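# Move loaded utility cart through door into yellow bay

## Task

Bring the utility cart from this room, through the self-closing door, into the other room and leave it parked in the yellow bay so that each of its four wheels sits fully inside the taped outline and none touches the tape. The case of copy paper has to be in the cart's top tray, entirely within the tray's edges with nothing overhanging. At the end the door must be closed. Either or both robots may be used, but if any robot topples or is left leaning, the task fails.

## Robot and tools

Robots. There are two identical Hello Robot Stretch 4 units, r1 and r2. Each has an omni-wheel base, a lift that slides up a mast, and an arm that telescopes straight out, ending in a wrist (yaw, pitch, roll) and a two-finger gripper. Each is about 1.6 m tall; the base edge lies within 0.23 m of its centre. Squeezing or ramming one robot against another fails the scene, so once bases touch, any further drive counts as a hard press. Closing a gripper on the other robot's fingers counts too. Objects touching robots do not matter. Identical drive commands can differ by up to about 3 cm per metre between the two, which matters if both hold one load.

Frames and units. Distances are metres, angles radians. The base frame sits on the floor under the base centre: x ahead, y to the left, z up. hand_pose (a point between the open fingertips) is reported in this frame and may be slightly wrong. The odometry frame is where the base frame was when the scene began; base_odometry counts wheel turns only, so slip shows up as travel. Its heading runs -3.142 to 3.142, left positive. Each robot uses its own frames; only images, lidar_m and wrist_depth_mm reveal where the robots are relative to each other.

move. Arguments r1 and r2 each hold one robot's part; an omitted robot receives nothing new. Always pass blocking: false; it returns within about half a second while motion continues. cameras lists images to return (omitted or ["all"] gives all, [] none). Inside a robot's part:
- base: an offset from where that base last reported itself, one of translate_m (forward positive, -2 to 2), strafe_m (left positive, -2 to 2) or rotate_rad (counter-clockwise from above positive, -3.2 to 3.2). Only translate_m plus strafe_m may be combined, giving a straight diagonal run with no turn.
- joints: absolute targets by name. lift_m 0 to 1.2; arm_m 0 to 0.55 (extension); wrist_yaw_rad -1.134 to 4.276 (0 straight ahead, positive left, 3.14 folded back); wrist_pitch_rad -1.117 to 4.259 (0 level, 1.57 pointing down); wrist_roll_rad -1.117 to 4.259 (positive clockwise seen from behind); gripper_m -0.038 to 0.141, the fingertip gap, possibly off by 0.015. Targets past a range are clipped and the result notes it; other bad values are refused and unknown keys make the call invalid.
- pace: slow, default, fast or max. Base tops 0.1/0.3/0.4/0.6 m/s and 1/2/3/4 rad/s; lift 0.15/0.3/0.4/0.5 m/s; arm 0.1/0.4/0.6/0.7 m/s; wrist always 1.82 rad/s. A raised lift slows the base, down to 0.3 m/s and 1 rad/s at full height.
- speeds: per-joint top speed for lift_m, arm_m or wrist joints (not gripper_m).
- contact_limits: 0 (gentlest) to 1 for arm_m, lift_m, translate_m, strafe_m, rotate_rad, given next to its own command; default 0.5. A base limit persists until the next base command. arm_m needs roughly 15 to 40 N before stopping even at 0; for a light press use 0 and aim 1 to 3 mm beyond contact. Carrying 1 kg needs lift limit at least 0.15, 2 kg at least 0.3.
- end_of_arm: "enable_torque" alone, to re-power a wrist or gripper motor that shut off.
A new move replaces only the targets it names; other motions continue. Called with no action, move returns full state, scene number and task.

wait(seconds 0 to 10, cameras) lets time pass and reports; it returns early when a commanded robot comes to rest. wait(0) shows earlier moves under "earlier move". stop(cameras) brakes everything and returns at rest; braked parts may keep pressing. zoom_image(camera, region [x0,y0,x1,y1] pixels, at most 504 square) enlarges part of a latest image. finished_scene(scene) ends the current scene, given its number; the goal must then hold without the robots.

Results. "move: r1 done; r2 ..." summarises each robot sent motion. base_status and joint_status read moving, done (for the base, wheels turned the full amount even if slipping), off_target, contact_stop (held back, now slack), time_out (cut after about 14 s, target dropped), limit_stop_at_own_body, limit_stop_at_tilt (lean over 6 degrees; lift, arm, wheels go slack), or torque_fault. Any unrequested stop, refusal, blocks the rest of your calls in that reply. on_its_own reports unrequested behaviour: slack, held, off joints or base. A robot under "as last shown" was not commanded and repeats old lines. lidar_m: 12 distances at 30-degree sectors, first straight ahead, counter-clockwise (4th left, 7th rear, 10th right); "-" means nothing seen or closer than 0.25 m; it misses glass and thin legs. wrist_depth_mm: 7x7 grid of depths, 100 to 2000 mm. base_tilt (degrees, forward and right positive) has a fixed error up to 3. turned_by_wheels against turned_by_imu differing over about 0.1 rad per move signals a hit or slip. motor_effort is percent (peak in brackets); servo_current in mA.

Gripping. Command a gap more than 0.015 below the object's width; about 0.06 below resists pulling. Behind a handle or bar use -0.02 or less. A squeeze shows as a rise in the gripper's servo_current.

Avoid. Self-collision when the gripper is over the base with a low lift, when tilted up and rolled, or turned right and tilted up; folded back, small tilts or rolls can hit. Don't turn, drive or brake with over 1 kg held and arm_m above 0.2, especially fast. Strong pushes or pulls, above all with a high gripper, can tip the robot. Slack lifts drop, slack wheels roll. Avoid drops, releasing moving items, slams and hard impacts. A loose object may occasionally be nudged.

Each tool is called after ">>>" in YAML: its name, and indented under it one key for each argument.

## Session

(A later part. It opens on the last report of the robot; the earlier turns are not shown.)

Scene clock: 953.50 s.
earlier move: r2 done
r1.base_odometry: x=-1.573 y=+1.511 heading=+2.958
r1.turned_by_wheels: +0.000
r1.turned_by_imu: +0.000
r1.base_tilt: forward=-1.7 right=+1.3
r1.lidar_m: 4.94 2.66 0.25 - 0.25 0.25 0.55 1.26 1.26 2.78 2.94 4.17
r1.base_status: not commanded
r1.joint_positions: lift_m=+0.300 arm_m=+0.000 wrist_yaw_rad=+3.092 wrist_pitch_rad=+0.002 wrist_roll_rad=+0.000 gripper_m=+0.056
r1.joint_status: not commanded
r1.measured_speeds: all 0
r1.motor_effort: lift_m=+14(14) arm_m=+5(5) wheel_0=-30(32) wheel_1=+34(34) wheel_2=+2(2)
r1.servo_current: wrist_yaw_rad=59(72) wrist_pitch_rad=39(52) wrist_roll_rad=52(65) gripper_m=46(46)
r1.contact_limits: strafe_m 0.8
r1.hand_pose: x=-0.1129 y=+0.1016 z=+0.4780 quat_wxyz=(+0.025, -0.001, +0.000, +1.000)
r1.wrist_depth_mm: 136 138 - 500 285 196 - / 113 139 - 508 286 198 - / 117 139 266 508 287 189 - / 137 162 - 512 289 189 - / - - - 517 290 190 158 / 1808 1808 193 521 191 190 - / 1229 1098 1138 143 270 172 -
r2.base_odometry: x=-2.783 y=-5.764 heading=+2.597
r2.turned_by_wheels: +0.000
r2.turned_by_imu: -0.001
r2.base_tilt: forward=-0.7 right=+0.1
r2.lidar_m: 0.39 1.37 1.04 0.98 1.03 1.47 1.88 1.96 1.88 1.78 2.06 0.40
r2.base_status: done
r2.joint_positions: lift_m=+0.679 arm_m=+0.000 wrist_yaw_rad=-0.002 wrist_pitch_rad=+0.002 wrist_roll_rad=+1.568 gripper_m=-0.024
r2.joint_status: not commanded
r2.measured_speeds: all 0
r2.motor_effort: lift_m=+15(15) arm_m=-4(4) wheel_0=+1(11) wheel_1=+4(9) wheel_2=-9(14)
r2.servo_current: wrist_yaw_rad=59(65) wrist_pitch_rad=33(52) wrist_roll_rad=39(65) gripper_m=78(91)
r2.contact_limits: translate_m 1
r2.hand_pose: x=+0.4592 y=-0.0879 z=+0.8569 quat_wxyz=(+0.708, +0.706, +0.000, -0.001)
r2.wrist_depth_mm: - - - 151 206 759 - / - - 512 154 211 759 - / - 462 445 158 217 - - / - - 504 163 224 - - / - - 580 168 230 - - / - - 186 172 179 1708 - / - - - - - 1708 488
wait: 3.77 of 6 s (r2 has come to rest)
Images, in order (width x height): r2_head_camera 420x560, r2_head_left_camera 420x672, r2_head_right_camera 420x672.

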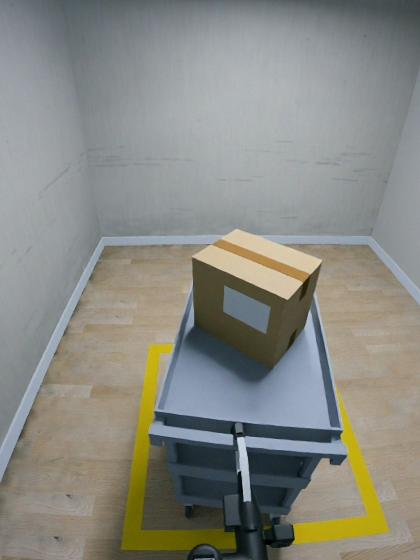

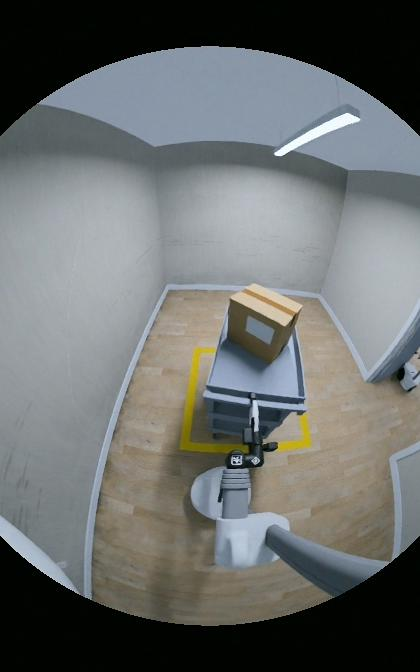

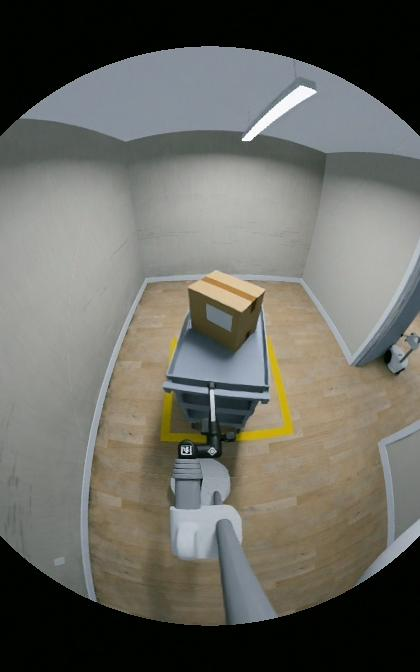

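>>> move:
  blocking: false
  r2: {"base":{"translate_m":0.12},"pace":"slow","contact_limits":{"translate_m":1.0}}
  cameras: []

>>> wait:
  seconds: 4
  cameras: []

>>> wait:
  seconds: 0.5
  cameras: ["r2_head_camera","r2_head_left_camera"]

>>> move:
  blocking: false
  r2: {"joints":{"gripper_m":0.135}}
  cameras: []

>>> wait:
  seconds: 2.5
  cameras: []

>>> move:
  blocking: false
  r2: {"base":{"translate_m":-0.5},"pace":"slow"}
  cameras: []

>>> wait:
  seconds: 8
  cameras: ["r2_head_camera","r2_head_left_camera","r2_head_right_camera"]

Scene clock: 963.57 s.
move: r2 moving
r1: as last shown
r1.base_tilt: forward=-1.6 right=+1.3
r1.lidar_m: 4.94 2.64 0.25 - 0.25 0.25 0.56 1.23 1.27 2.77 2.94 4.15
r1.motor_effort: lift_m=+14(14) arm_m=+5(5) wheel_0=-31(31) wheel_1=+33(34) wheel_2=+2(2)
r1.servo_current: wrist_yaw_rad=52(65) wrist_pitch_rad=39(46) wrist_roll_rad=39(52) gripper_m=33(46)
r1.contact_limits: strafe_m 0.8
r1.wrist_depth_mm: 136 138 - 500 283 197 - / 113 139 - 504 286 196 - / 117 139 266 508 287 189 - / 137 162 - 517 289 190 - / - - - 521 289 190 158 / 1808 1756 193 521 191 190 - / 1229 1118 1098 143 268 172 -
r2.base_odometry: x=-2.794 y=-5.758 heading=+2.597
r2.turned_by_wheels: +0.000
r2.turned_by_imu: +0.000
r2.base_tilt: forward=-0.7 right=+0.1
r2.lidar_m: 0.43 1.40 1.04 0.97 1.01 1.46 1.89 1.99 1.89 1.80 2.07 0.43
r2.base_status: translate_m moving
r2.joint_positions: lift_m=+0.679 arm_m=+0.000 wrist_yaw_rad=-0.002 wrist_pitch_rad=+0.002 wrist_roll_rad=+1.568 gripper_m=-0.024
r2.joint_status: not commanded
r2.measured_speeds: translate_m=+0.049 strafe_m=+0.000 rotate_rad=+0.001 lift_m=+0.000 arm_m=+0.000 wrist_yaw_rad=+0.000 wrist_pitch_rad=+0.000 wrist_roll_rad=+0.000
r2.motor_effort: lift_m=+15(15) arm_m=-3(4) wheel_0=+5(6) wheel_1=+5(7) wheel_2=-13(14)
r2.servo_current: wrist_yaw_rad=46(59) wrist_pitch_rad=39(46) wrist_roll_rad=46(52) gripper_m=85(85)
r2.contact_limits: translate_m 1
r2.hand_pose: x=+0.4592 y=-0.0879 z=+0.8569 quat_wxyz=(+0.708, +0.706, +0.000, -0.001)
r2.wrist_depth_mm: - - - 150 205 1618 - / - - 517 154 211 759 - / - 466 445 158 216 - - / - - 496 163 224 - - / - - 585 168 229 - - / - - 187 172 180 1756 - / - - - - - 1756 488

Scene clock: 965.53 s.
earlier move: r2 done
r1.base_odometry: x=-1.573 y=+1.511 heading=+2.958
r1.turned_by_wheels: +0.000
r1.turned_by_imu: +0.000
r1.base_tilt: forward=-1.6 right=+1.3
r1.lidar_m: 4.94 2.64 0.25 - 0.25 0.27 0.55 1.26 1.25 2.78 2.93 4.18
r1.base_status: not commanded
r1.joint_positions: lift_m=+0.300 arm_m=+0.000 wrist_yaw_rad=+3.092 wrist_pitch_rad=+0.002 wrist_roll_rad=+0.000 gripper_m=+0.056
r1.joint_status: not commanded
r1.measured_speeds: all 0
r1.motor_effort: lift_m=+14(14) arm_m=+5(5) wheel_0=-31(31) wheel_1=+34(34) wheel_2=+2(2)
r1.servo_current: wrist_yaw_rad=39(65) wrist_pitch_rad=46(52) wrist_roll_rad=46(65) gripper_m=39(46)
r1.contact_limits: strafe_m 0.8
r1.hand_pose: x=-0.1129 y=+0.1016 z=+0.4780 quat_wxyz=(+0.025, -0.001, +0.000, +1.000)
r1.wrist_depth_mm: 136 138 - 500 285 196 - / 113 139 - 504 283 197 - / 117 140 266 508 287 189 - / 137 162 - 521 290 190 - / - - - 517 287 190 158 / 1756 1756 193 521 190 190 - / 1229 1118 1138 143 268 172 -
r2.base_odometry: x=-2.886 y=-5.702 heading=+2.597
r2.turned_by_wheels: +0.000
r2.turned_by_imu: +0.000
r2.base_tilt: forward=-0.7 right=+0.1
r2.lidar_m: 0.43 1.43 1.03 0.97 1.04 1.42 2.02 2.10 1.88 1.83 2.00 0.42
r2.base_status: done
r2.joint_positions: lift_m=+0.679 arm_m=+0.000 wrist_yaw_rad=-0.002 wrist_pitch_rad=+0.002 wrist_roll_rad=+1.568 gripper_m=-0.024
r2.joint_status: not commanded
r2.measured_speeds: all 0
r2.motor_effort: lift_m=+15(15) arm_m=-4(4) wheel_0=+3(8) wheel_1=+3(7) wheel_2=-7(14)
r2.servo_current: wrist_yaw_rad=46(65) wrist_pitch_rad=46(46) wrist_roll_rad=52(59) gripper_m=78(85)
r2.contact_limits: translate_m 1
r2.hand_pose: x=+0.4592 y=-0.0879 z=+0.8569 quat_wxyz=(+0.708, +0.706, +0.000, -0.001)
r2.wrist_depth_mm: - - - 146 202 707 - / - - 492 151 208 778 - / - 452 445 155 214 - - / - - 508 161 221 - - / - - 597 167 230 - - / - - 189 172 178 1756 525 / - - - - - 1756 473
wait: 1.97 of 4 s (r2 has come to rest)

Scene clock: 966.03 s.
r1.base_odometry: x=-1.573 y=+1.511 heading=+2.958
r1.turned_by_wheels: +0.000
r1.turned_by_imu: +0.000
r1.base_tilt: forward=-1.6 right=+1.3
r1.lidar_m: 4.94 2.67 0.25 - 0.25 0.25 0.56 1.22 1.26 2.78 2.94 4.16
r1.base_status: not commanded
r1.joint_positions: lift_m=+0.300 arm_m=+0.000 wrist_yaw_rad=+3.092 wrist_pitch_rad=+0.002 wrist_roll_rad=+0.000 gripper_m=+0.056
r1.joint_status: not commanded
r1.measured_speeds: all 0
r1.motor_effort: lift_m=+14(14) arm_m=+5(5) wheel_0=-31(31) wheel_1=+33(34) wheel_2=+2(2)
r1.servo_current: wrist_yaw_rad=59(65) wrist_pitch_rad=46(52) wrist_roll_rad=52(65) gripper_m=39(46)
r1.contact_limits: strafe_m 0.8
r1.hand_pose: x=-0.1129 y=+0.1016 z=+0.4780 quat_wxyz=(+0.025, -0.001, +0.000, +1.000)
r1.wrist_depth_mm: 136 138 - 500 283 196 - / 113 138 - 500 287 198 - / 117 139 267 508 287 189 - / 137 162 - 517 289 189 - / - - - 517 290 190 158 / 1756 1708 194 521 191 190 - / 1255 1118 1098 143 270 172 -
r2.base_odometry: x=-2.886 y=-5.702 heading=+2.597
r2.turned_by_wheels: +0.000
r2.turned_by_imu: +0.000
r2.base_tilt: forward=-0.7 right=+0.1
r2.lidar_m: 0.40 1.40 1.03 0.98 1.02 1.43 2.00 2.10 1.89 1.80 2.03 0.40
r2.base_status: done
r2.joint_positions: lift_m=+0.679 arm_m=+0.000 wrist_yaw_rad=-0.002 wrist_pitch_rad=+0.002 wrist_roll_rad=+1.568 gripper_m=-0.024
r2.joint_status: not commanded
r2.measured_speeds: all 0
r2.motor_effort: lift_m=+15(15) arm_m=-4(4) wheel_0=+2(8) wheel_1=+3(7) wheel_2=-7(14)
r2.servo_current: wrist_yaw_rad=52(65) wrist_pitch_rad=46(46) wrist_roll_rad=59(59) gripper_m=85(85)
r2.contact_limits: translate_m 1
r2.hand_pose: x=+0.4592 y=-0.0879 z=+0.8569 quat_wxyz=(+0.708, +0.706, +0.000, -0.001)
r2.wrist_depth_mm: - - - 146 202 707 - / - - 492 151 207 778 - / - 459 442 155 214 - - / - - 504 160 222 - - / - - 597 167 229 - - / - - 188 172 178 1756 525 / - - - - - 1756 473
wait: 0.50 s; at rest by 0.27 s
Images, in order (width x height): r2_head_camera 420x560, r2_head_left_camera 420x672.

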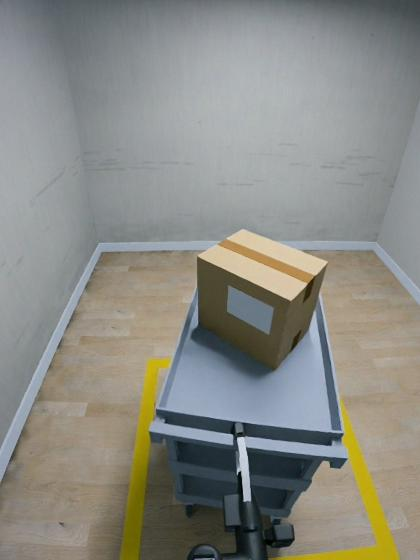

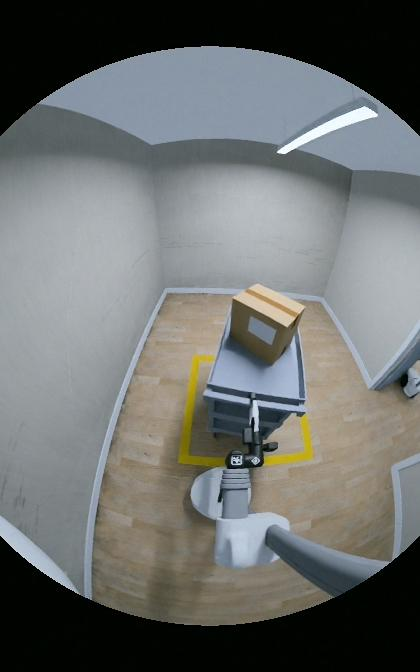

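Scene clock: 966.53 s.
move: r2 moving
r1: as last shown
r1.base_tilt: forward=-1.5 right=+1.2
r1.lidar_m: 4.92 2.67 0.25 - 0.25 0.25 0.54 1.24 1.24 2.79 2.94 4.14
r1.servo_current: wrist_yaw_rad=52(52) wrist_pitch_rad=46(46) wrist_roll_rad=52(65) gripper_m=39(46)
r1.contact_limits: strafe_m 0.8
r1.wrist_depth_mm: 136 138 - 500 283 196 - / 113 139 - 500 287 197 - / 117 139 266 512 286 189 - / 137 161 - 512 289 190 - / - - - 517 290 190 158 / 1808 1708 194 517 191 190 - / 1281 1118 1098 143 271 172 -
r2.base_odometry: x=-2.886 y=-5.702 heading=+2.597
r2.turned_by_wheels: +0.000
r2.turned_by_imu: +0.000
r2.base_tilt: forward=-0.7 right=+0.0
r2.lidar_m: 0.42 1.38 1.01 0.97 1.03 1.43 2.01 2.11 1.88 1.82 2.03 0.42
r2.base_status: not commanded
r2.joint_positions: lift_m=+0.679 arm_m=+0.000 wrist_yaw_rad=-0.002 wrist_pitch_rad=+0.002 wrist_roll_rad=+1.569 gripper_m=+0.002
r2.joint_status: gripper_m moving
r2.measured_speeds: all 0
r2.motor_effort: lift_m=+15(15) arm_m=-3(4) wheel_0=+2(3) wheel_1=+3(4) wheel_2=-7(7)
r2.servo_current: wrist_yaw_rad=52(52) wrist_pitch_rad=46(46) wrist_roll_rad=46(52) gripper_m=98(98)
r2.contact_limits: translate_m 1
r2.hand_pose: x=+0.4592 y=-0.0879 z=+0.8569 quat_wxyz=(+0.708, +0.706, +0.000, -0.001)
r2.wrist_depth_mm: - - - 150 205 707 - / - - 500 155 211 788 - / - 473 449 159 217 - - / - - 512 164 224 - - / - - 597 171 234 - - / - - 189 176 182 1756 525 / - - - - - 1537 473

Scene clock: 968.43 s.
earlier move: r2 done
r1.base_odometry: x=-1.573 y=+1.511 heading=+2.958
r1.turned_by_wheels: +0.000
r1.turned_by_imu: +0.000
r1.base_tilt: forward=-1.6 right=+1.3
r1.lidar_m: 4.93 2.66 0.25 - 0.25 0.26 0.54 1.25 1.26 2.79 2.93 4.19
r1.base_status: not commanded
r1.joint_positions: lift_m=+0.300 arm_m=+0.000 wrist_yaw_rad=+3.092 wrist_pitch_rad=+0.002 wrist_roll_rad=+0.000 gripper_m=+0.056
r1.joint_status: not commanded
r1.measured_speeds: all 0
r1.motor_effort: lift_m=+14(14) arm_m=+5(5) wheel_0=-31(31) wheel_1=+34(34) wheel_2=+2(2)
r1.servo_current: wrist_yaw_rad=46(65) wrist_pitch_rad=33(52) wrist_roll_rad=46(65) gripper_m=39(52)
r1.contact_limits: strafe_m 0.8
r1.hand_pose: x=-0.1129 y=+0.1016 z=+0.4780 quat_wxyz=(+0.025, -0.001, +0.000, +1.000)
r1.wrist_depth_mm: 136 139 - 500 283 195 - / 113 138 - 504 286 198 - / 117 139 266 512 287 189 - / 137 162 - 512 290 189 - / - - - 525 289 190 157 / 1708 1756 193 517 191 190 - / 1255 1098 1118 143 270 172 -
r2.base_odometry: x=-2.886 y=-5.702 heading=+2.597
r2.turned_by_wheels: +0.000
r2.turned_by_imu: +0.000
r2.base_tilt: forward=-0.7 right=+0.0
r2.lidar_m: 0.42 1.37 1.04 0.98 1.03 1.46 2.01 2.10 1.88 1.82 2.01 0.43
r2.base_status: not commanded
r2.joint_positions: lift_m=+0.679 arm_m=+0.000 wrist_yaw_rad=-0.002 wrist_pitch_rad=+0.002 wrist_roll_rad=+1.569 gripper_m=+0.135
r2.joint_status: all done
r2.measured_speeds: all 0
r2.motor_effort: lift_m=+16(16) arm_m=-3(4) wheel_0=+2(3) wheel_1=+3(4) wheel_2=-5(7)
r2.servo_current: wrist_yaw_rad=52(59) wrist_pitch_rad=33(46) wrist_roll_rad=52(59) gripper_m=52(124)
r2.contact_limits: translate_m 1
r2.hand_pose: x=+0.4592 y=-0.0879 z=+0.8568 quat_wxyz=(+0.708, +0.706, +0.000, -0.001)
r2.wrist_depth_mm: - - - 158 211 750 - / - - 484 162 219 - - / - 484 462 169 226 831 - / - - 530 231 235 854 - / - - 603 182 241 - - / - - 216 185 199 210 517 / - - - - - 1863 466
wait: 1.90 of 2.5 s (r2 has come to rest)

Scene clock: 968.93 s.
move: r2 moving
r1: as last shown
r1.lidar_m: 4.94 2.66 0.25 - 0.25 0.25 0.56 1.23 1.26 2.79 2.95 4.17
r1.motor_effort: lift_m=+14(14) arm_m=+5(5) wheel_0=-31(31) wheel_1=+33(34) wheel_2=+2(2)
r1.servo_current: wrist_yaw_rad=52(65) wrist_pitch_rad=39(46) wrist_roll_rad=52(59) gripper_m=39(46)
r1.contact_limits: strafe_m 0.8
r1.wrist_depth_mm: 136 138 - 504 283 195 - / 113 139 - 512 285 198 - / 117 139 266 508 287 189 - / 137 162 - 512 290 189 - / - - - 517 289 190 158 / 1756 1708 194 521 190 190 - / 1255 1118 1098 143 270 172 -
r2.base_odometry: x=-2.875 y=-5.709 heading=+2.597
r2.turned_by_wheels: +0.000
r2.turned_by_imu: +0.000
r2.base_tilt: forward=-0.7 right=+0.1
r2.lidar_m: 0.43 1.37 1.02 0.97 1.02 1.44 1.99 2.08 1.90 1.83 2.01 0.43
r2.base_status: translate_m moving
r2.joint_positions: lift_m=+0.679 arm_m=+0.000 wrist_yaw_rad=-0.002 wrist_pitch_rad=+0.002 wrist_roll_rad=+1.569 gripper_m=+0.135
r2.joint_status: not commanded
r2.measured_speeds: translate_m=-0.048 strafe_m=+0.000 rotate_rad=+0.002 lift_m=+0.000 arm_m=+0.000 wrist_yaw_rad=+0.000 wrist_pitch_rad=+0.000 wrist_roll_rad=+0.000
r2.motor_effort: lift_m=+16(16) arm_m=-4(4) wheel_0=-6(8) wheel_1=-7(8) wheel_2=+8(9)
r2.servo_current: wrist_yaw_rad=39(52) wrist_pitch_rad=39(46) wrist_roll_rad=39(59) gripper_m=46(52)
r2.hand_pose: x=+0.4592 y=-0.0879 z=+0.8568 quat_wxyz=(+0.708, +0.706, +0.000, -0.001)
r2.wrist_depth_mm: - - - 167 222 750 - / - - 508 226 229 798 - / - - 473 180 236 831 - / - - 539 185 247 854 - / - - 615 194 255 - - / - - 216 196 196 211 521 / - - - - - 1863 466

Scene clock: 974.73 s.
earlier move: r2 done
r1.base_odometry: x=-1.573 y=+1.511 heading=+2.958
r1.turned_by_wheels: +0.000
r1.turned_by_imu: +0.000
r1.base_tilt: forward=-1.6 right=+1.3
r1.lidar_m: 4.94 2.69 0.25 - 0.25 0.25 0.55 1.23 1.28 2.78 2.94 4.19
r1.base_status: not commanded
r1.joint_positions: lift_m=+0.300 arm_m=+0.000 wrist_yaw_rad=+3.092 wrist_pitch_rad=+0.002 wrist_roll_rad=+0.000 gripper_m=+0.056
r1.joint_status: not commanded
r1.measured_speeds: all 0
r1.motor_effort: lift_m=+14(15) arm_m=+5(5) wheel_0=-31(32) wheel_1=+33(34) wheel_2=+2(2)
r1.servo_current: wrist_yaw_rad=52(72) wrist_pitch_rad=39(52) wrist_roll_rad=46(72) gripper_m=39(52)
r1.contact_limits: strafe_m 0.8
r1.hand_pose: x=-0.1129 y=+0.1016 z=+0.4780 quat_wxyz=(+0.025, -0.001, +0.000, +1.000)
r1.wrist_depth_mm: 136 138 - 496 283 196 - / 113 139 - 504 285 197 - / 117 139 267 504 289 189 - / 137 162 - 512 290 189 - / - - - 517 290 190 158 / 1708 1756 194 521 191 190 - / 1255 1118 1118 142 270 172 -
r2.base_odometry: x=-2.458 y=-5.961 heading=+2.597
r2.turned_by_wheels: +0.000
r2.turned_by_imu: +0.000
r2.base_tilt: forward=-0.7 right=+0.1
r2.lidar_m: 0.90 1.40 1.04 0.98 1.04 1.47 1.50 1.60 1.86 1.81 2.26 0.89
r2.base_status: done
r2.joint_positions: lift_m=+0.679 arm_m=+0.000 wrist_yaw_rad=-0.002 wrist_pitch_rad=+0.002 wrist_roll_rad=+1.569 gripper_m=+0.135
r2.joint_status: not commanded
r2.measured_speeds: all 0
r2.motor_effort: lift_m=+16(16) arm_m=-4(4) wheel_0=-3(12) wheel_1=-5(8) wheel_2=+5(11)
r2.servo_current: wrist_yaw_rad=59(65) wrist_pitch_rad=39(52) wrist_roll_rad=59(59) gripper_m=52(65)
r2.hand_pose: x=+0.4592 y=-0.0879 z=+0.8568 quat_wxyz=(+0.708, +0.706, +0.000, -0.001)
r2.wrist_depth_mm: - - - - - 1708 1160 / - - - - - 1430 1160 / - - - 946 - 707 - / - - - 976 - 732 - / - - - 1118 - 759 - / - - 216 723 197 1430 1205 / - - - - - 1863 1205
wait: 5.80 of 8 s (r2 has come to rest)
Images, in order (width x height): r2_head_camera 420x560, r2_head_left_camera 420x672, r2_head_right_camera 420x672.

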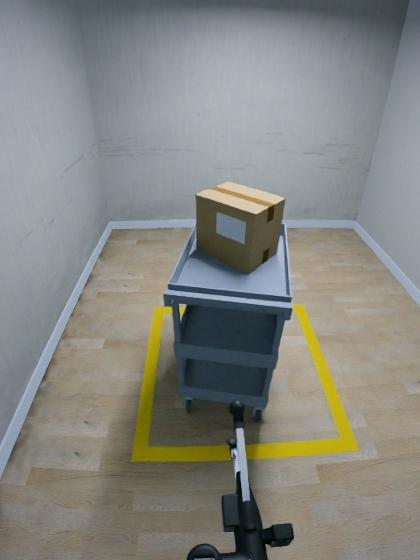

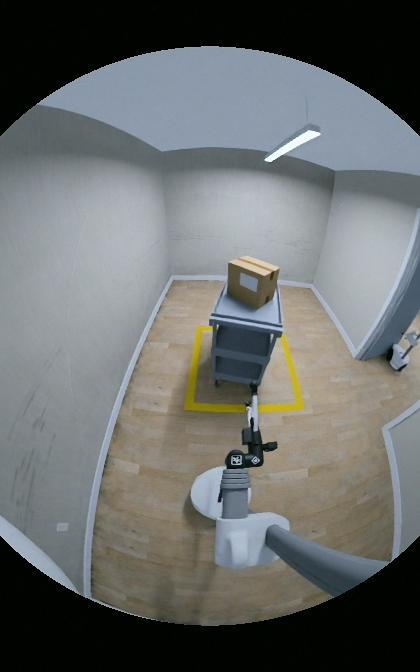

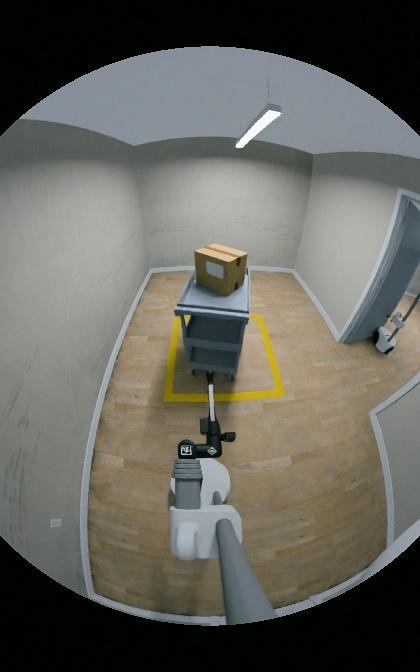

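>>> move:
  blocking: false
  r1: {"base":{"translate_m":1.2,"strafe_m":-0.3},"pace":"slow"}
  r2: {"base":{"strafe_m":-0.9},"pace":"default","joints":{"lift_m":0.9}}
  cameras: []

>>> wait:
  seconds: 4
  cameras: []

>>> wait:
  seconds: 0.1
  cameras: ["r2_head_left_camera","r2_head_camera","r2_head_right_camera"]

>>> zoom_image:
  camera: "r2_head_left_camera"
  region: [120, 220, 320, 440]

Scene clock: 1007.47 s.
move: r1 contact_stop; r2 moving
r1.base_odometry: x=-1.572 y=+1.515 heading=+2.958
r1.turned_by_wheels: +0.001
r1.turned_by_imu: +0.000
r1.base_tilt: forward=-1.5 right=+1.3
r1.lidar_m: 4.94 2.65 0.25 - 0.25 0.25 0.55 1.24 1.28 2.79 2.92 4.16
r1.base_status: translate_m contact_stop; strafe_m contact_stop
r1.joint_positions: lift_m=+0.300 arm_m=+0.000 wrist_yaw_rad=+3.092 wrist_pitch_rad=+0.002 wrist_roll_rad=+0.000 gripper_m=+0.056
r1.joint_status: not commanded
r1.measured_speeds: translate_m=+0.000 strafe_m=-0.010 rotate_rad=-0.003 lift_m=+0.000 arm_m=+0.000 wrist_yaw_rad=+0.000 wrist_pitch_rad=+0.000 wrist_roll_rad=+0.000
r1.on_its_own: the wheels are slack since a contact_stop
r1.motor_effort: lift_m=+14(14) arm_m=+5(5) wheel_0=+1(32) wheel_1=+0(33) wheel_2=+1(1)
r1.servo_current: wrist_yaw_rad=33(59) wrist_pitch_rad=46(46) wrist_roll_rad=39(59) gripper_m=46(46)
r1.hand_pose: x=-0.1129 y=+0.1016 z=+0.4780 quat_wxyz=(+0.025, -0.001, +0.000, +1.000)
r1.wrist_depth_mm: 136 138 - 504 285 196 - / 113 139 - 512 287 197 - / 117 139 265 521 290 189 - / 137 162 - 512 290 190 - / - - - 517 291 190 158 / 1708 1708 194 530 191 190 - / 1255 1118 1118 143 272 171 -
r2.base_odometry: x=-2.440 y=-5.930 heading=+2.597
r2.turned_by_wheels: +0.000
r2.turned_by_imu: +0.000
r2.base_tilt: forward=-0.7 right=+0.0
r2.lidar_m: 0.87 1.46 1.07 1.02 1.05 1.52 1.47 1.60 1.83 1.78 2.22 0.89
r2.base_status: strafe_m moving
r2.joint_positions: lift_m=+0.717 arm_m=+0.000 wrist_yaw_rad=-0.002 wrist_pitch_rad=+0.002 wrist_roll_rad=+1.569 gripper_m=+0.135
r2.joint_status: lift_m moving
r2.measured_speeds: translate_m=+0.000 strafe_m=-0.140 rotate_rad=-0.002 lift_m=+0.146 arm_m=+0.000 wrist_yaw_rad=+0.000 wrist_pitch_rad=+0.000 wrist_roll_rad=+0.000
r2.motor_effort: lift_m=+22(24) arm_m=-3(4) wheel_0=+10(11) wheel_1=-11(11) wheel_2=+0(4)
r2.servo_current: wrist_yaw_rad=59(65) wrist_pitch_rad=39(46) wrist_roll_rad=59(59) gripper_m=52(59)
r2.hand_pose: x=+0.4592 y=-0.0879 z=+0.8943 quat_wxyz=(+0.708, +0.706, +0.000, -0.001)
r2.wrist_depth_mm: - - - - - 1708 1205 / - - - - - 1756 1229 / - - - 960 - 707 - / - - - 946 - 723 - / - - - 1138 - 750 - / - - 217 759 759 211 1308 / - - - - - 1983 1255

not run: a stop that you did not command came earlier in this reply.

not run: a stop that you did not command came earlier in this reply.

Scaled by 2.291 (camera's finer frame: 600x960).

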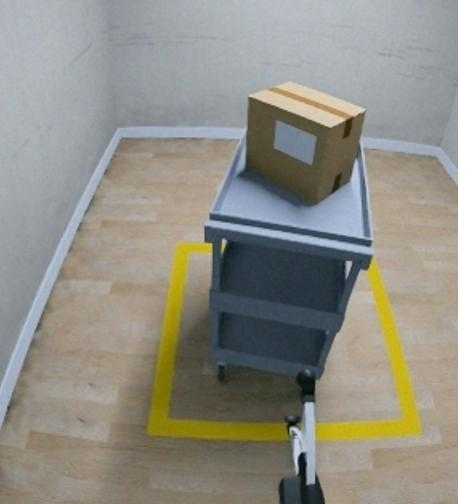

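>>> move:
  blocking: false
  r1: {"base":{"translate_m":1.2},"pace":"slow","contact_limits":{"translate_m":1.0}}
  cameras: []

>>> wait:
  seconds: 4
  cameras: ["r2_head_left_camera","r2_head_camera","r2_head_right_camera"]

>>> zoom_image:
  camera: "r2_head_camera"
  region: [20, 150, 320, 450]

Scene clock: 1013.13 s.
earlier move: r1 contact_stop; r2 done
move: r1 moving
r1.base_odometry: x=-1.584 y=+1.520 heading=+2.958
r1.turned_by_wheels: +0.000
r1.turned_by_imu: +0.000
r1.base_tilt: forward=-1.6 right=+1.2
r1.lidar_m: 4.93 2.67 0.25 - 0.25 0.25 0.54 1.25 1.32 2.78 2.92 4.17
r1.base_status: earlier translate_m contact_stop (by the wheels' count: +0.000 of +1.200); earlier strafe_m contact_stop (by the wheels' count: -0.007 of -0.300); translate_m moving
r1.joint_positions: lift_m=+0.300 arm_m=+0.000 wrist_yaw_rad=+3.092 wrist_pitch_rad=+0.002 wrist_roll_rad=+0.000 gripper_m=+0.056
r1.joint_status: not commanded
r1.measured_speeds: translate_m=+0.048 strafe_m=+0.000 rotate_rad=-0.002 lift_m=+0.000 arm_m=+0.000 wrist_yaw_rad=+0.000 wrist_pitch_rad=+0.000 wrist_roll_rad=+0.000
r1.motor_effort: lift_m=+14(14) arm_m=+5(5) wheel_0=+3(5) wheel_1=+9(11) wheel_2=-5(6)
r1.servo_current: wrist_yaw_rad=59(59) wrist_pitch_rad=39(52) wrist_roll_rad=26(52) gripper_m=39(46)
r1.contact_limits: translate_m 1
r1.hand_pose: x=-0.1129 y=+0.1016 z=+0.4780 quat_wxyz=(+0.025, -0.001, +0.000, +1.000)
r1.wrist_depth_mm: 136 138 - 512 286 196 - / 113 139 - 521 287 198 - / 117 140 266 525 291 189 - / 137 162 - 535 291 190 - / 1808 - - 535 291 190 158 / 1756 1756 194 539 191 190 - / 1229 1118 1118 143 272 172 -
r2.base_odometry: x=-1.992 y=-5.192 heading=+2.597
r2.turned_by_wheels: +0.000
r2.turned_by_imu: +0.001
r2.base_tilt: forward=-0.7 right=+0.1
r2.lidar_m: 3.21 1.04 1.34 1.89 2.00 1.60 1.53 1.31 0.95 0.92 0.94 1.64
r2.base_status: done
r2.joint_positions: lift_m=+0.900 arm_m=+0.000 wrist_yaw_rad=-0.002 wrist_pitch_rad=+0.002 wrist_roll_rad=+1.569 gripper_m=+0.135
r2.joint_status: all done
r2.measured_speeds: all 0
r2.motor_effort: lift_m=+21(21) arm_m=-4(4) wheel_0=+2(2) wheel_1=+0(1) wheel_2=+0(0)
r2.servo_current: wrist_yaw_rad=39(52) wrist_pitch_rad=39(46) wrist_roll_rad=39(52) gripper_m=52(52)
r2.hand_pose: x=+0.4592 y=-0.0879 z=+1.0774 quat_wxyz=(+0.708, +0.706, +0.000, -0.001)
r2.wrist_depth_mm: - - - - - - 1499 / - - - - - - 1499 / - - - - - - 1499 / - - - - - - 1499 / - - - - - - 1499 / 1661 - 216 - - 1756 1464 / - - - - - 1921 1281

Scene clock: 1017.13 s.
earlier move: r1 moving
r1.base_odometry: x=-1.965 y=+1.591 heading=+2.958
r1.turned_by_wheels: +0.000
r1.turned_by_imu: +0.004
r1.base_tilt: forward=-1.6 right=+1.3
r1.lidar_m: 4.54 2.58 1.99 1.92 1.64 0.27 0.25 1.57 1.91 2.78 2.96 4.24
r1.base_status: translate_m moving
r1.joint_positions: lift_m=+0.300 arm_m=+0.000 wrist_yaw_rad=+3.092 wrist_pitch_rad=+0.002 wrist_roll_rad=+0.000 gripper_m=+0.056
r1.joint_status: not commanded
r1.measured_speeds: translate_m=+0.099 strafe_m=+0.000 rotate_rad=+0.004 lift_m=+0.000 arm_m=+0.000 wrist_yaw_rad=+0.000 wrist_pitch_rad=+0.000 wrist_roll_rad=+0.000
r1.motor_effort: lift_m=+15(15) arm_m=+4(5) wheel_0=+5(7) wheel_1=+5(13) wheel_2=-5(8)
r1.servo_current: wrist_yaw_rad=59(78) wrist_pitch_rad=46(52) wrist_roll_rad=46(65) gripper_m=39(46)
r1.contact_limits: translate_m 1
r1.hand_pose: x=-0.1129 y=+0.1016 z=+0.4779 quat_wxyz=(+0.025, -0.001, +0.000, +1.000)
r1.wrist_depth_mm: - 137 329 - - - - / - 138 329 - - - - / 113 138 271 - - - - / 132 148 330 - - - - / - - 379 - - - - / 1464 1756 198 477 187 - - / 1182 1098 330 137 1098 1118 1205
r2.base_odometry: x=-1.992 y=-5.192 heading=+2.597
r2.turned_by_wheels: +0.000
r2.turned_by_imu: +0.001
r2.base_tilt: forward=-0.7 right=+0.1
r2.lidar_m: 3.22 1.02 1.33 1.88 1.97 1.60 1.50 1.31 0.92 0.90 0.95 1.62
r2.base_status: done
r2.joint_positions: lift_m=+0.900 arm_m=+0.000 wrist_yaw_rad=-0.002 wrist_pitch_rad=+0.002 wrist_roll_rad=+1.569 gripper_m=+0.135
r2.joint_status: all done
r2.measured_speeds: all 0
r2.motor_effort: lift_m=+21(21) arm_m=-3(4) wheel_0=+2(3) wheel_1=+0(1) wheel_2=+0(1)
r2.servo_current: wrist_yaw_rad=52(59) wrist_pitch_rad=33(52) wrist_roll_rad=46(65) gripper_m=46(59)
r2.hand_pose: x=+0.4592 y=-0.0879 z=+1.0774 quat_wxyz=(+0.708, +0.706, +0.000, -0.001)
r2.wrist_depth_mm: - - - - - - 1499 / - - - - - - 1464 / - - - - - - 1499 / - - - - - - 1499 / - - - - - - 1499 / 1661 - 216 - - 1808 1537 / - - - - - 1863 1308
wait: 4.00 s; no rest
pictures: r2_head_camera, r2_head_left_camera, r2_head_right_camera
Images, in order (width x height): r2_head_camera 420x560, r2_head_left_camera 420x672, r2_head_right_camera 420x672.

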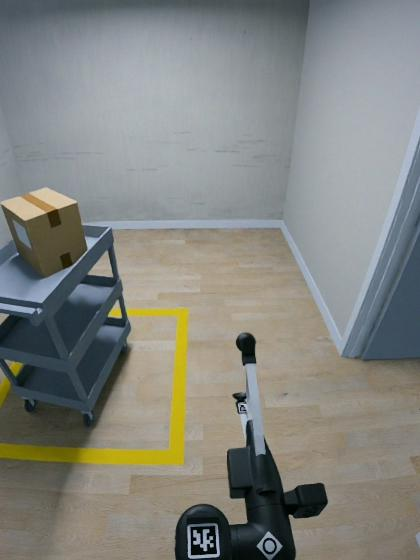

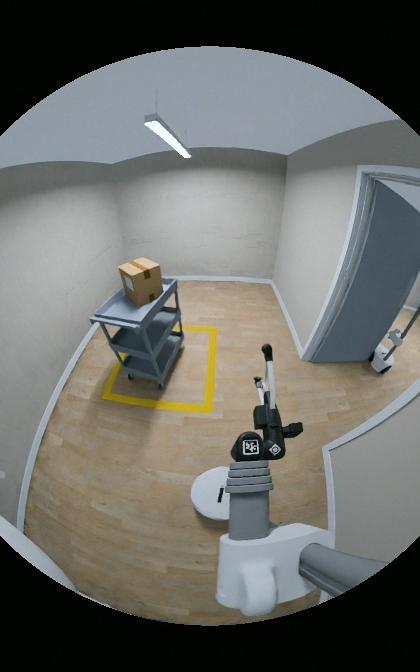

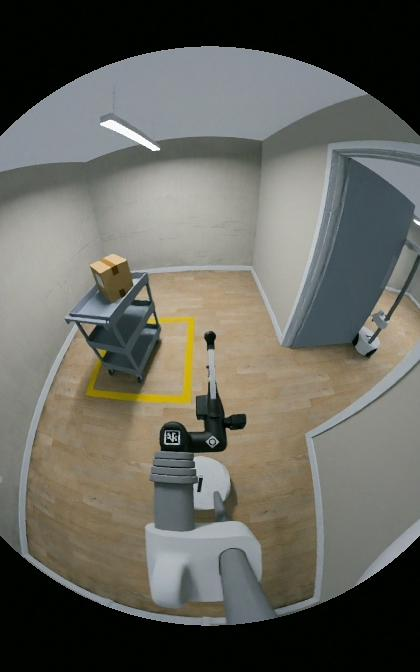

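Scaled by 1.680 (camera's finer frame: 1200x1600).

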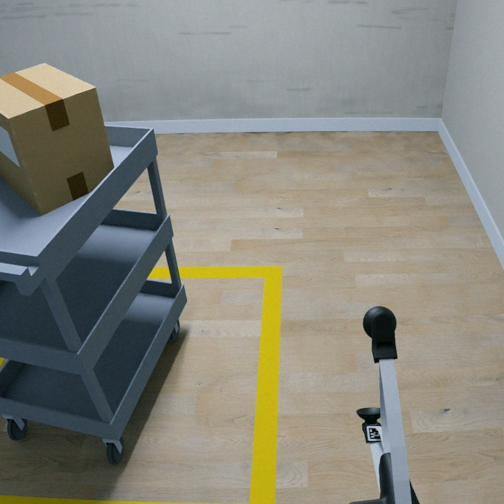

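>>> wait:
  seconds: 10
  cameras: ["r2_head_left_camera","r2_head_right_camera"]

>>> wait:
  seconds: 6
  cameras: ["r2_head_left_camera","r2_head_right_camera"]

Scene clock: 1025.90 s.
earlier move: r1 done
r1.base_odometry: x=-2.752 y=+1.737 heading=+2.958
r1.turned_by_wheels: +0.000
r1.turned_by_imu: -0.001
r1.base_tilt: forward=-1.6 right=+1.3
r1.lidar_m: 3.74 2.56 1.93 1.88 2.00 2.07 1.99 2.12 2.90 2.85 2.99 3.83
r1.base_status: done
r1.joint_positions: lift_m=+0.300 arm_m=+0.000 wrist_yaw_rad=+3.092 wrist_pitch_rad=+0.002 wrist_roll_rad=+0.000 gripper_m=+0.056
r1.joint_status: not commanded
r1.measured_speeds: all 0
r1.motor_effort: lift_m=+15(15) arm_m=+4(5) wheel_0=+2(8) wheel_1=+1(13) wheel_2=-1(8)
r1.servo_current: wrist_yaw_rad=52(78) wrist_pitch_rad=46(52) wrist_roll_rad=39(72) gripper_m=39(52)
r1.contact_limits: translate_m 1
r1.hand_pose: x=-0.1129 y=+0.1016 z=+0.4779 quat_wxyz=(+0.025, -0.001, +0.000, +1.000)
r1.wrist_depth_mm: - 137 - - - - - / - 138 - - - - - / 114 138 230 - - - - / 132 148 - - - - - / - - - - - - - / 1756 1756 194 1808 187 1921 1661 / 1229 1078 1138 153 1138 1138 1205
r2.base_odometry: x=-1.992 y=-5.192 heading=+2.597
r2.turned_by_wheels: +0.000
r2.turned_by_imu: +0.001
r2.base_tilt: forward=-0.7 right=+0.1
r2.lidar_m: 3.21 1.04 1.34 1.89 1.96 1.58 1.53 1.29 0.94 0.91 0.95 1.46
r2.base_status: done
r2.joint_positions: lift_m=+0.900 arm_m=+0.000 wrist_yaw_rad=-0.002 wrist_pitch_rad=+0.002 wrist_roll_rad=+1.569 gripper_m=+0.135
r2.joint_status: all done
r2.measured_speeds: all 0
r2.motor_effort: lift_m=+21(21) arm_m=-3(4) wheel_0=+2(3) wheel_1=-1(1) wheel_2=+0(1)
r2.servo_current: wrist_yaw_rad=46(65) wrist_pitch_rad=39(52) wrist_roll_rad=52(65) gripper_m=52(59)
r2.hand_pose: x=+0.4592 y=-0.0879 z=+1.0774 quat_wxyz=(+0.708, +0.706, +0.000, -0.001)
r2.wrist_depth_mm: - - - - - - 1464 / - - - - - - 1499 / - - - - - - 1499 / - - - - - - 1499 / - - - - - - 1499 / 1661 - 216 - - 1808 1499 / - - - - - 1863 1308
wait: 2.40 of 10 s (r1 has come to rest)
Images, in order (width x height): r2_head_left_camera 420x672, r2_head_right_camera 420x672.

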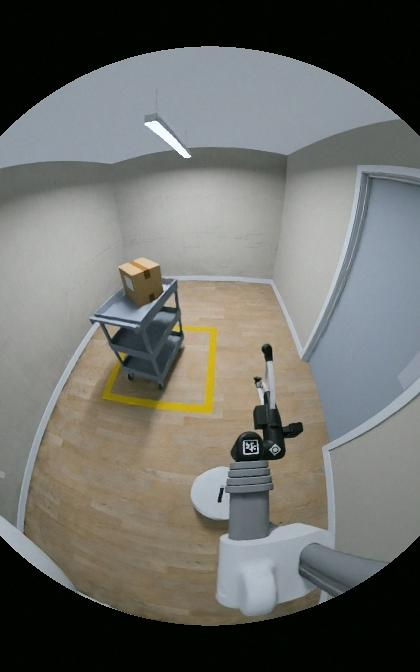

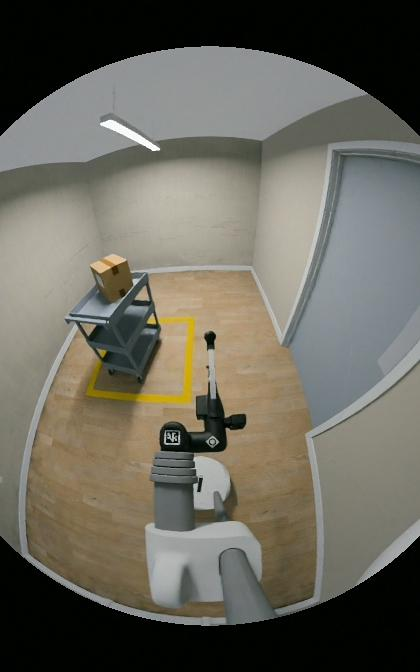

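Scene clock: 1031.90 s.
r1.base_odometry: x=-2.752 y=+1.737 heading=+2.958
r1.turned_by_wheels: +0.000
r1.turned_by_imu: +0.000
r1.base_tilt: forward=-1.6 right=+1.3
r1.lidar_m: 3.76 2.54 1.93 1.88 1.99 2.09 2.01 2.16 2.94 2.84 3.01 3.82
r1.base_status: done
r1.joint_positions: lift_m=+0.300 arm_m=+0.000 wrist_yaw_rad=+3.092 wrist_pitch_rad=+0.002 wrist_roll_rad=+0.000 gripper_m=+0.056
r1.joint_status: not commanded
r1.measured_speeds: all 0
r1.motor_effort: lift_m=+15(15) arm_m=+4(5) wheel_0=+3(8) wheel_1=+2(13) wheel_2=-1(8)
r1.servo_current: wrist_yaw_rad=52(78) wrist_pitch_rad=46(52) wrist_roll_rad=46(72) gripper_m=46(52)
r1.contact_limits: translate_m 1
r1.hand_pose: x=-0.1129 y=+0.1016 z=+0.4779 quat_wxyz=(+0.025, -0.001, +0.000, +1.000)
r1.wrist_depth_mm: - 137 - - - - - / - 138 - - - - - / 113 138 230 - - - - / 132 148 - - - - - / - - - - - - - / 1708 1756 194 1756 187 1808 1661 / 1229 1098 1118 153 1160 1118 1205
r2.base_odometry: x=-1.992 y=-5.192 heading=+2.597
r2.turned_by_wheels: +0.000
r2.turned_by_imu: +0.001
r2.base_tilt: forward=-0.7 right=+0.1
r2.lidar_m: 3.19 1.02 1.37 1.85 1.95 1.58 1.49 1.28 0.95 0.89 0.94 1.47
r2.base_status: done
r2.joint_positions: lift_m=+0.900 arm_m=+0.000 wrist_yaw_rad=-0.002 wrist_pitch_rad=+0.002 wrist_roll_rad=+1.569 gripper_m=+0.135
r2.joint_status: all done
r2.measured_speeds: all 0
r2.motor_effort: lift_m=+21(21) arm_m=-4(4) wheel_0=+2(3) wheel_1=-1(1) wheel_2=+0(1)
r2.servo_current: wrist_yaw_rad=52(65) wrist_pitch_rad=39(52) wrist_roll_rad=52(65) gripper_m=52(59)
r2.hand_pose: x=+0.4592 y=-0.0879 z=+1.0774 quat_wxyz=(+0.708, +0.706, +0.000, -0.001)
r2.wrist_depth_mm: - - - - - - 1464 / - - - - - - 1464 / - - - - - - 1499 / - - - - - - 1464 / - - - - - - 1499 / 1661 - 216 - - 1808 1499 / - - - - - 1863 1281
wait: 6.00 s; at rest by 0.27 s
Images, in order (width x height): r2_head_left_camera 420x672, r2_head_right_camera 420x672.

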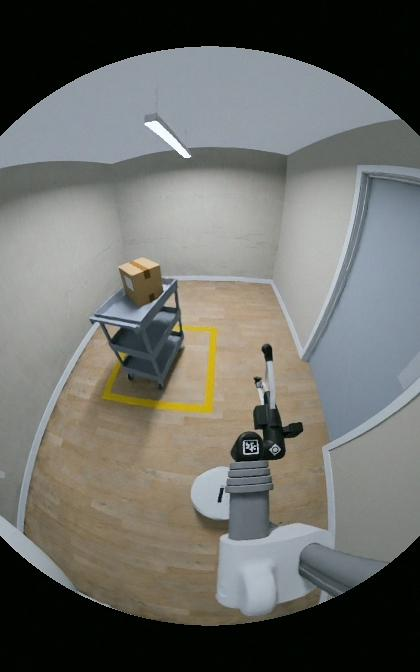

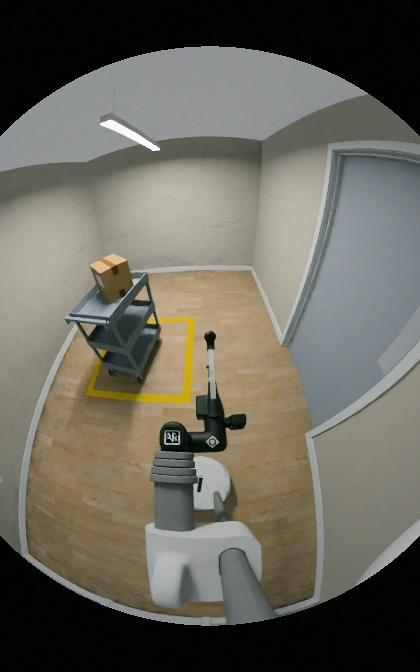

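>>> finished_scene:
  scene: 1

The scene is finished: the task was done.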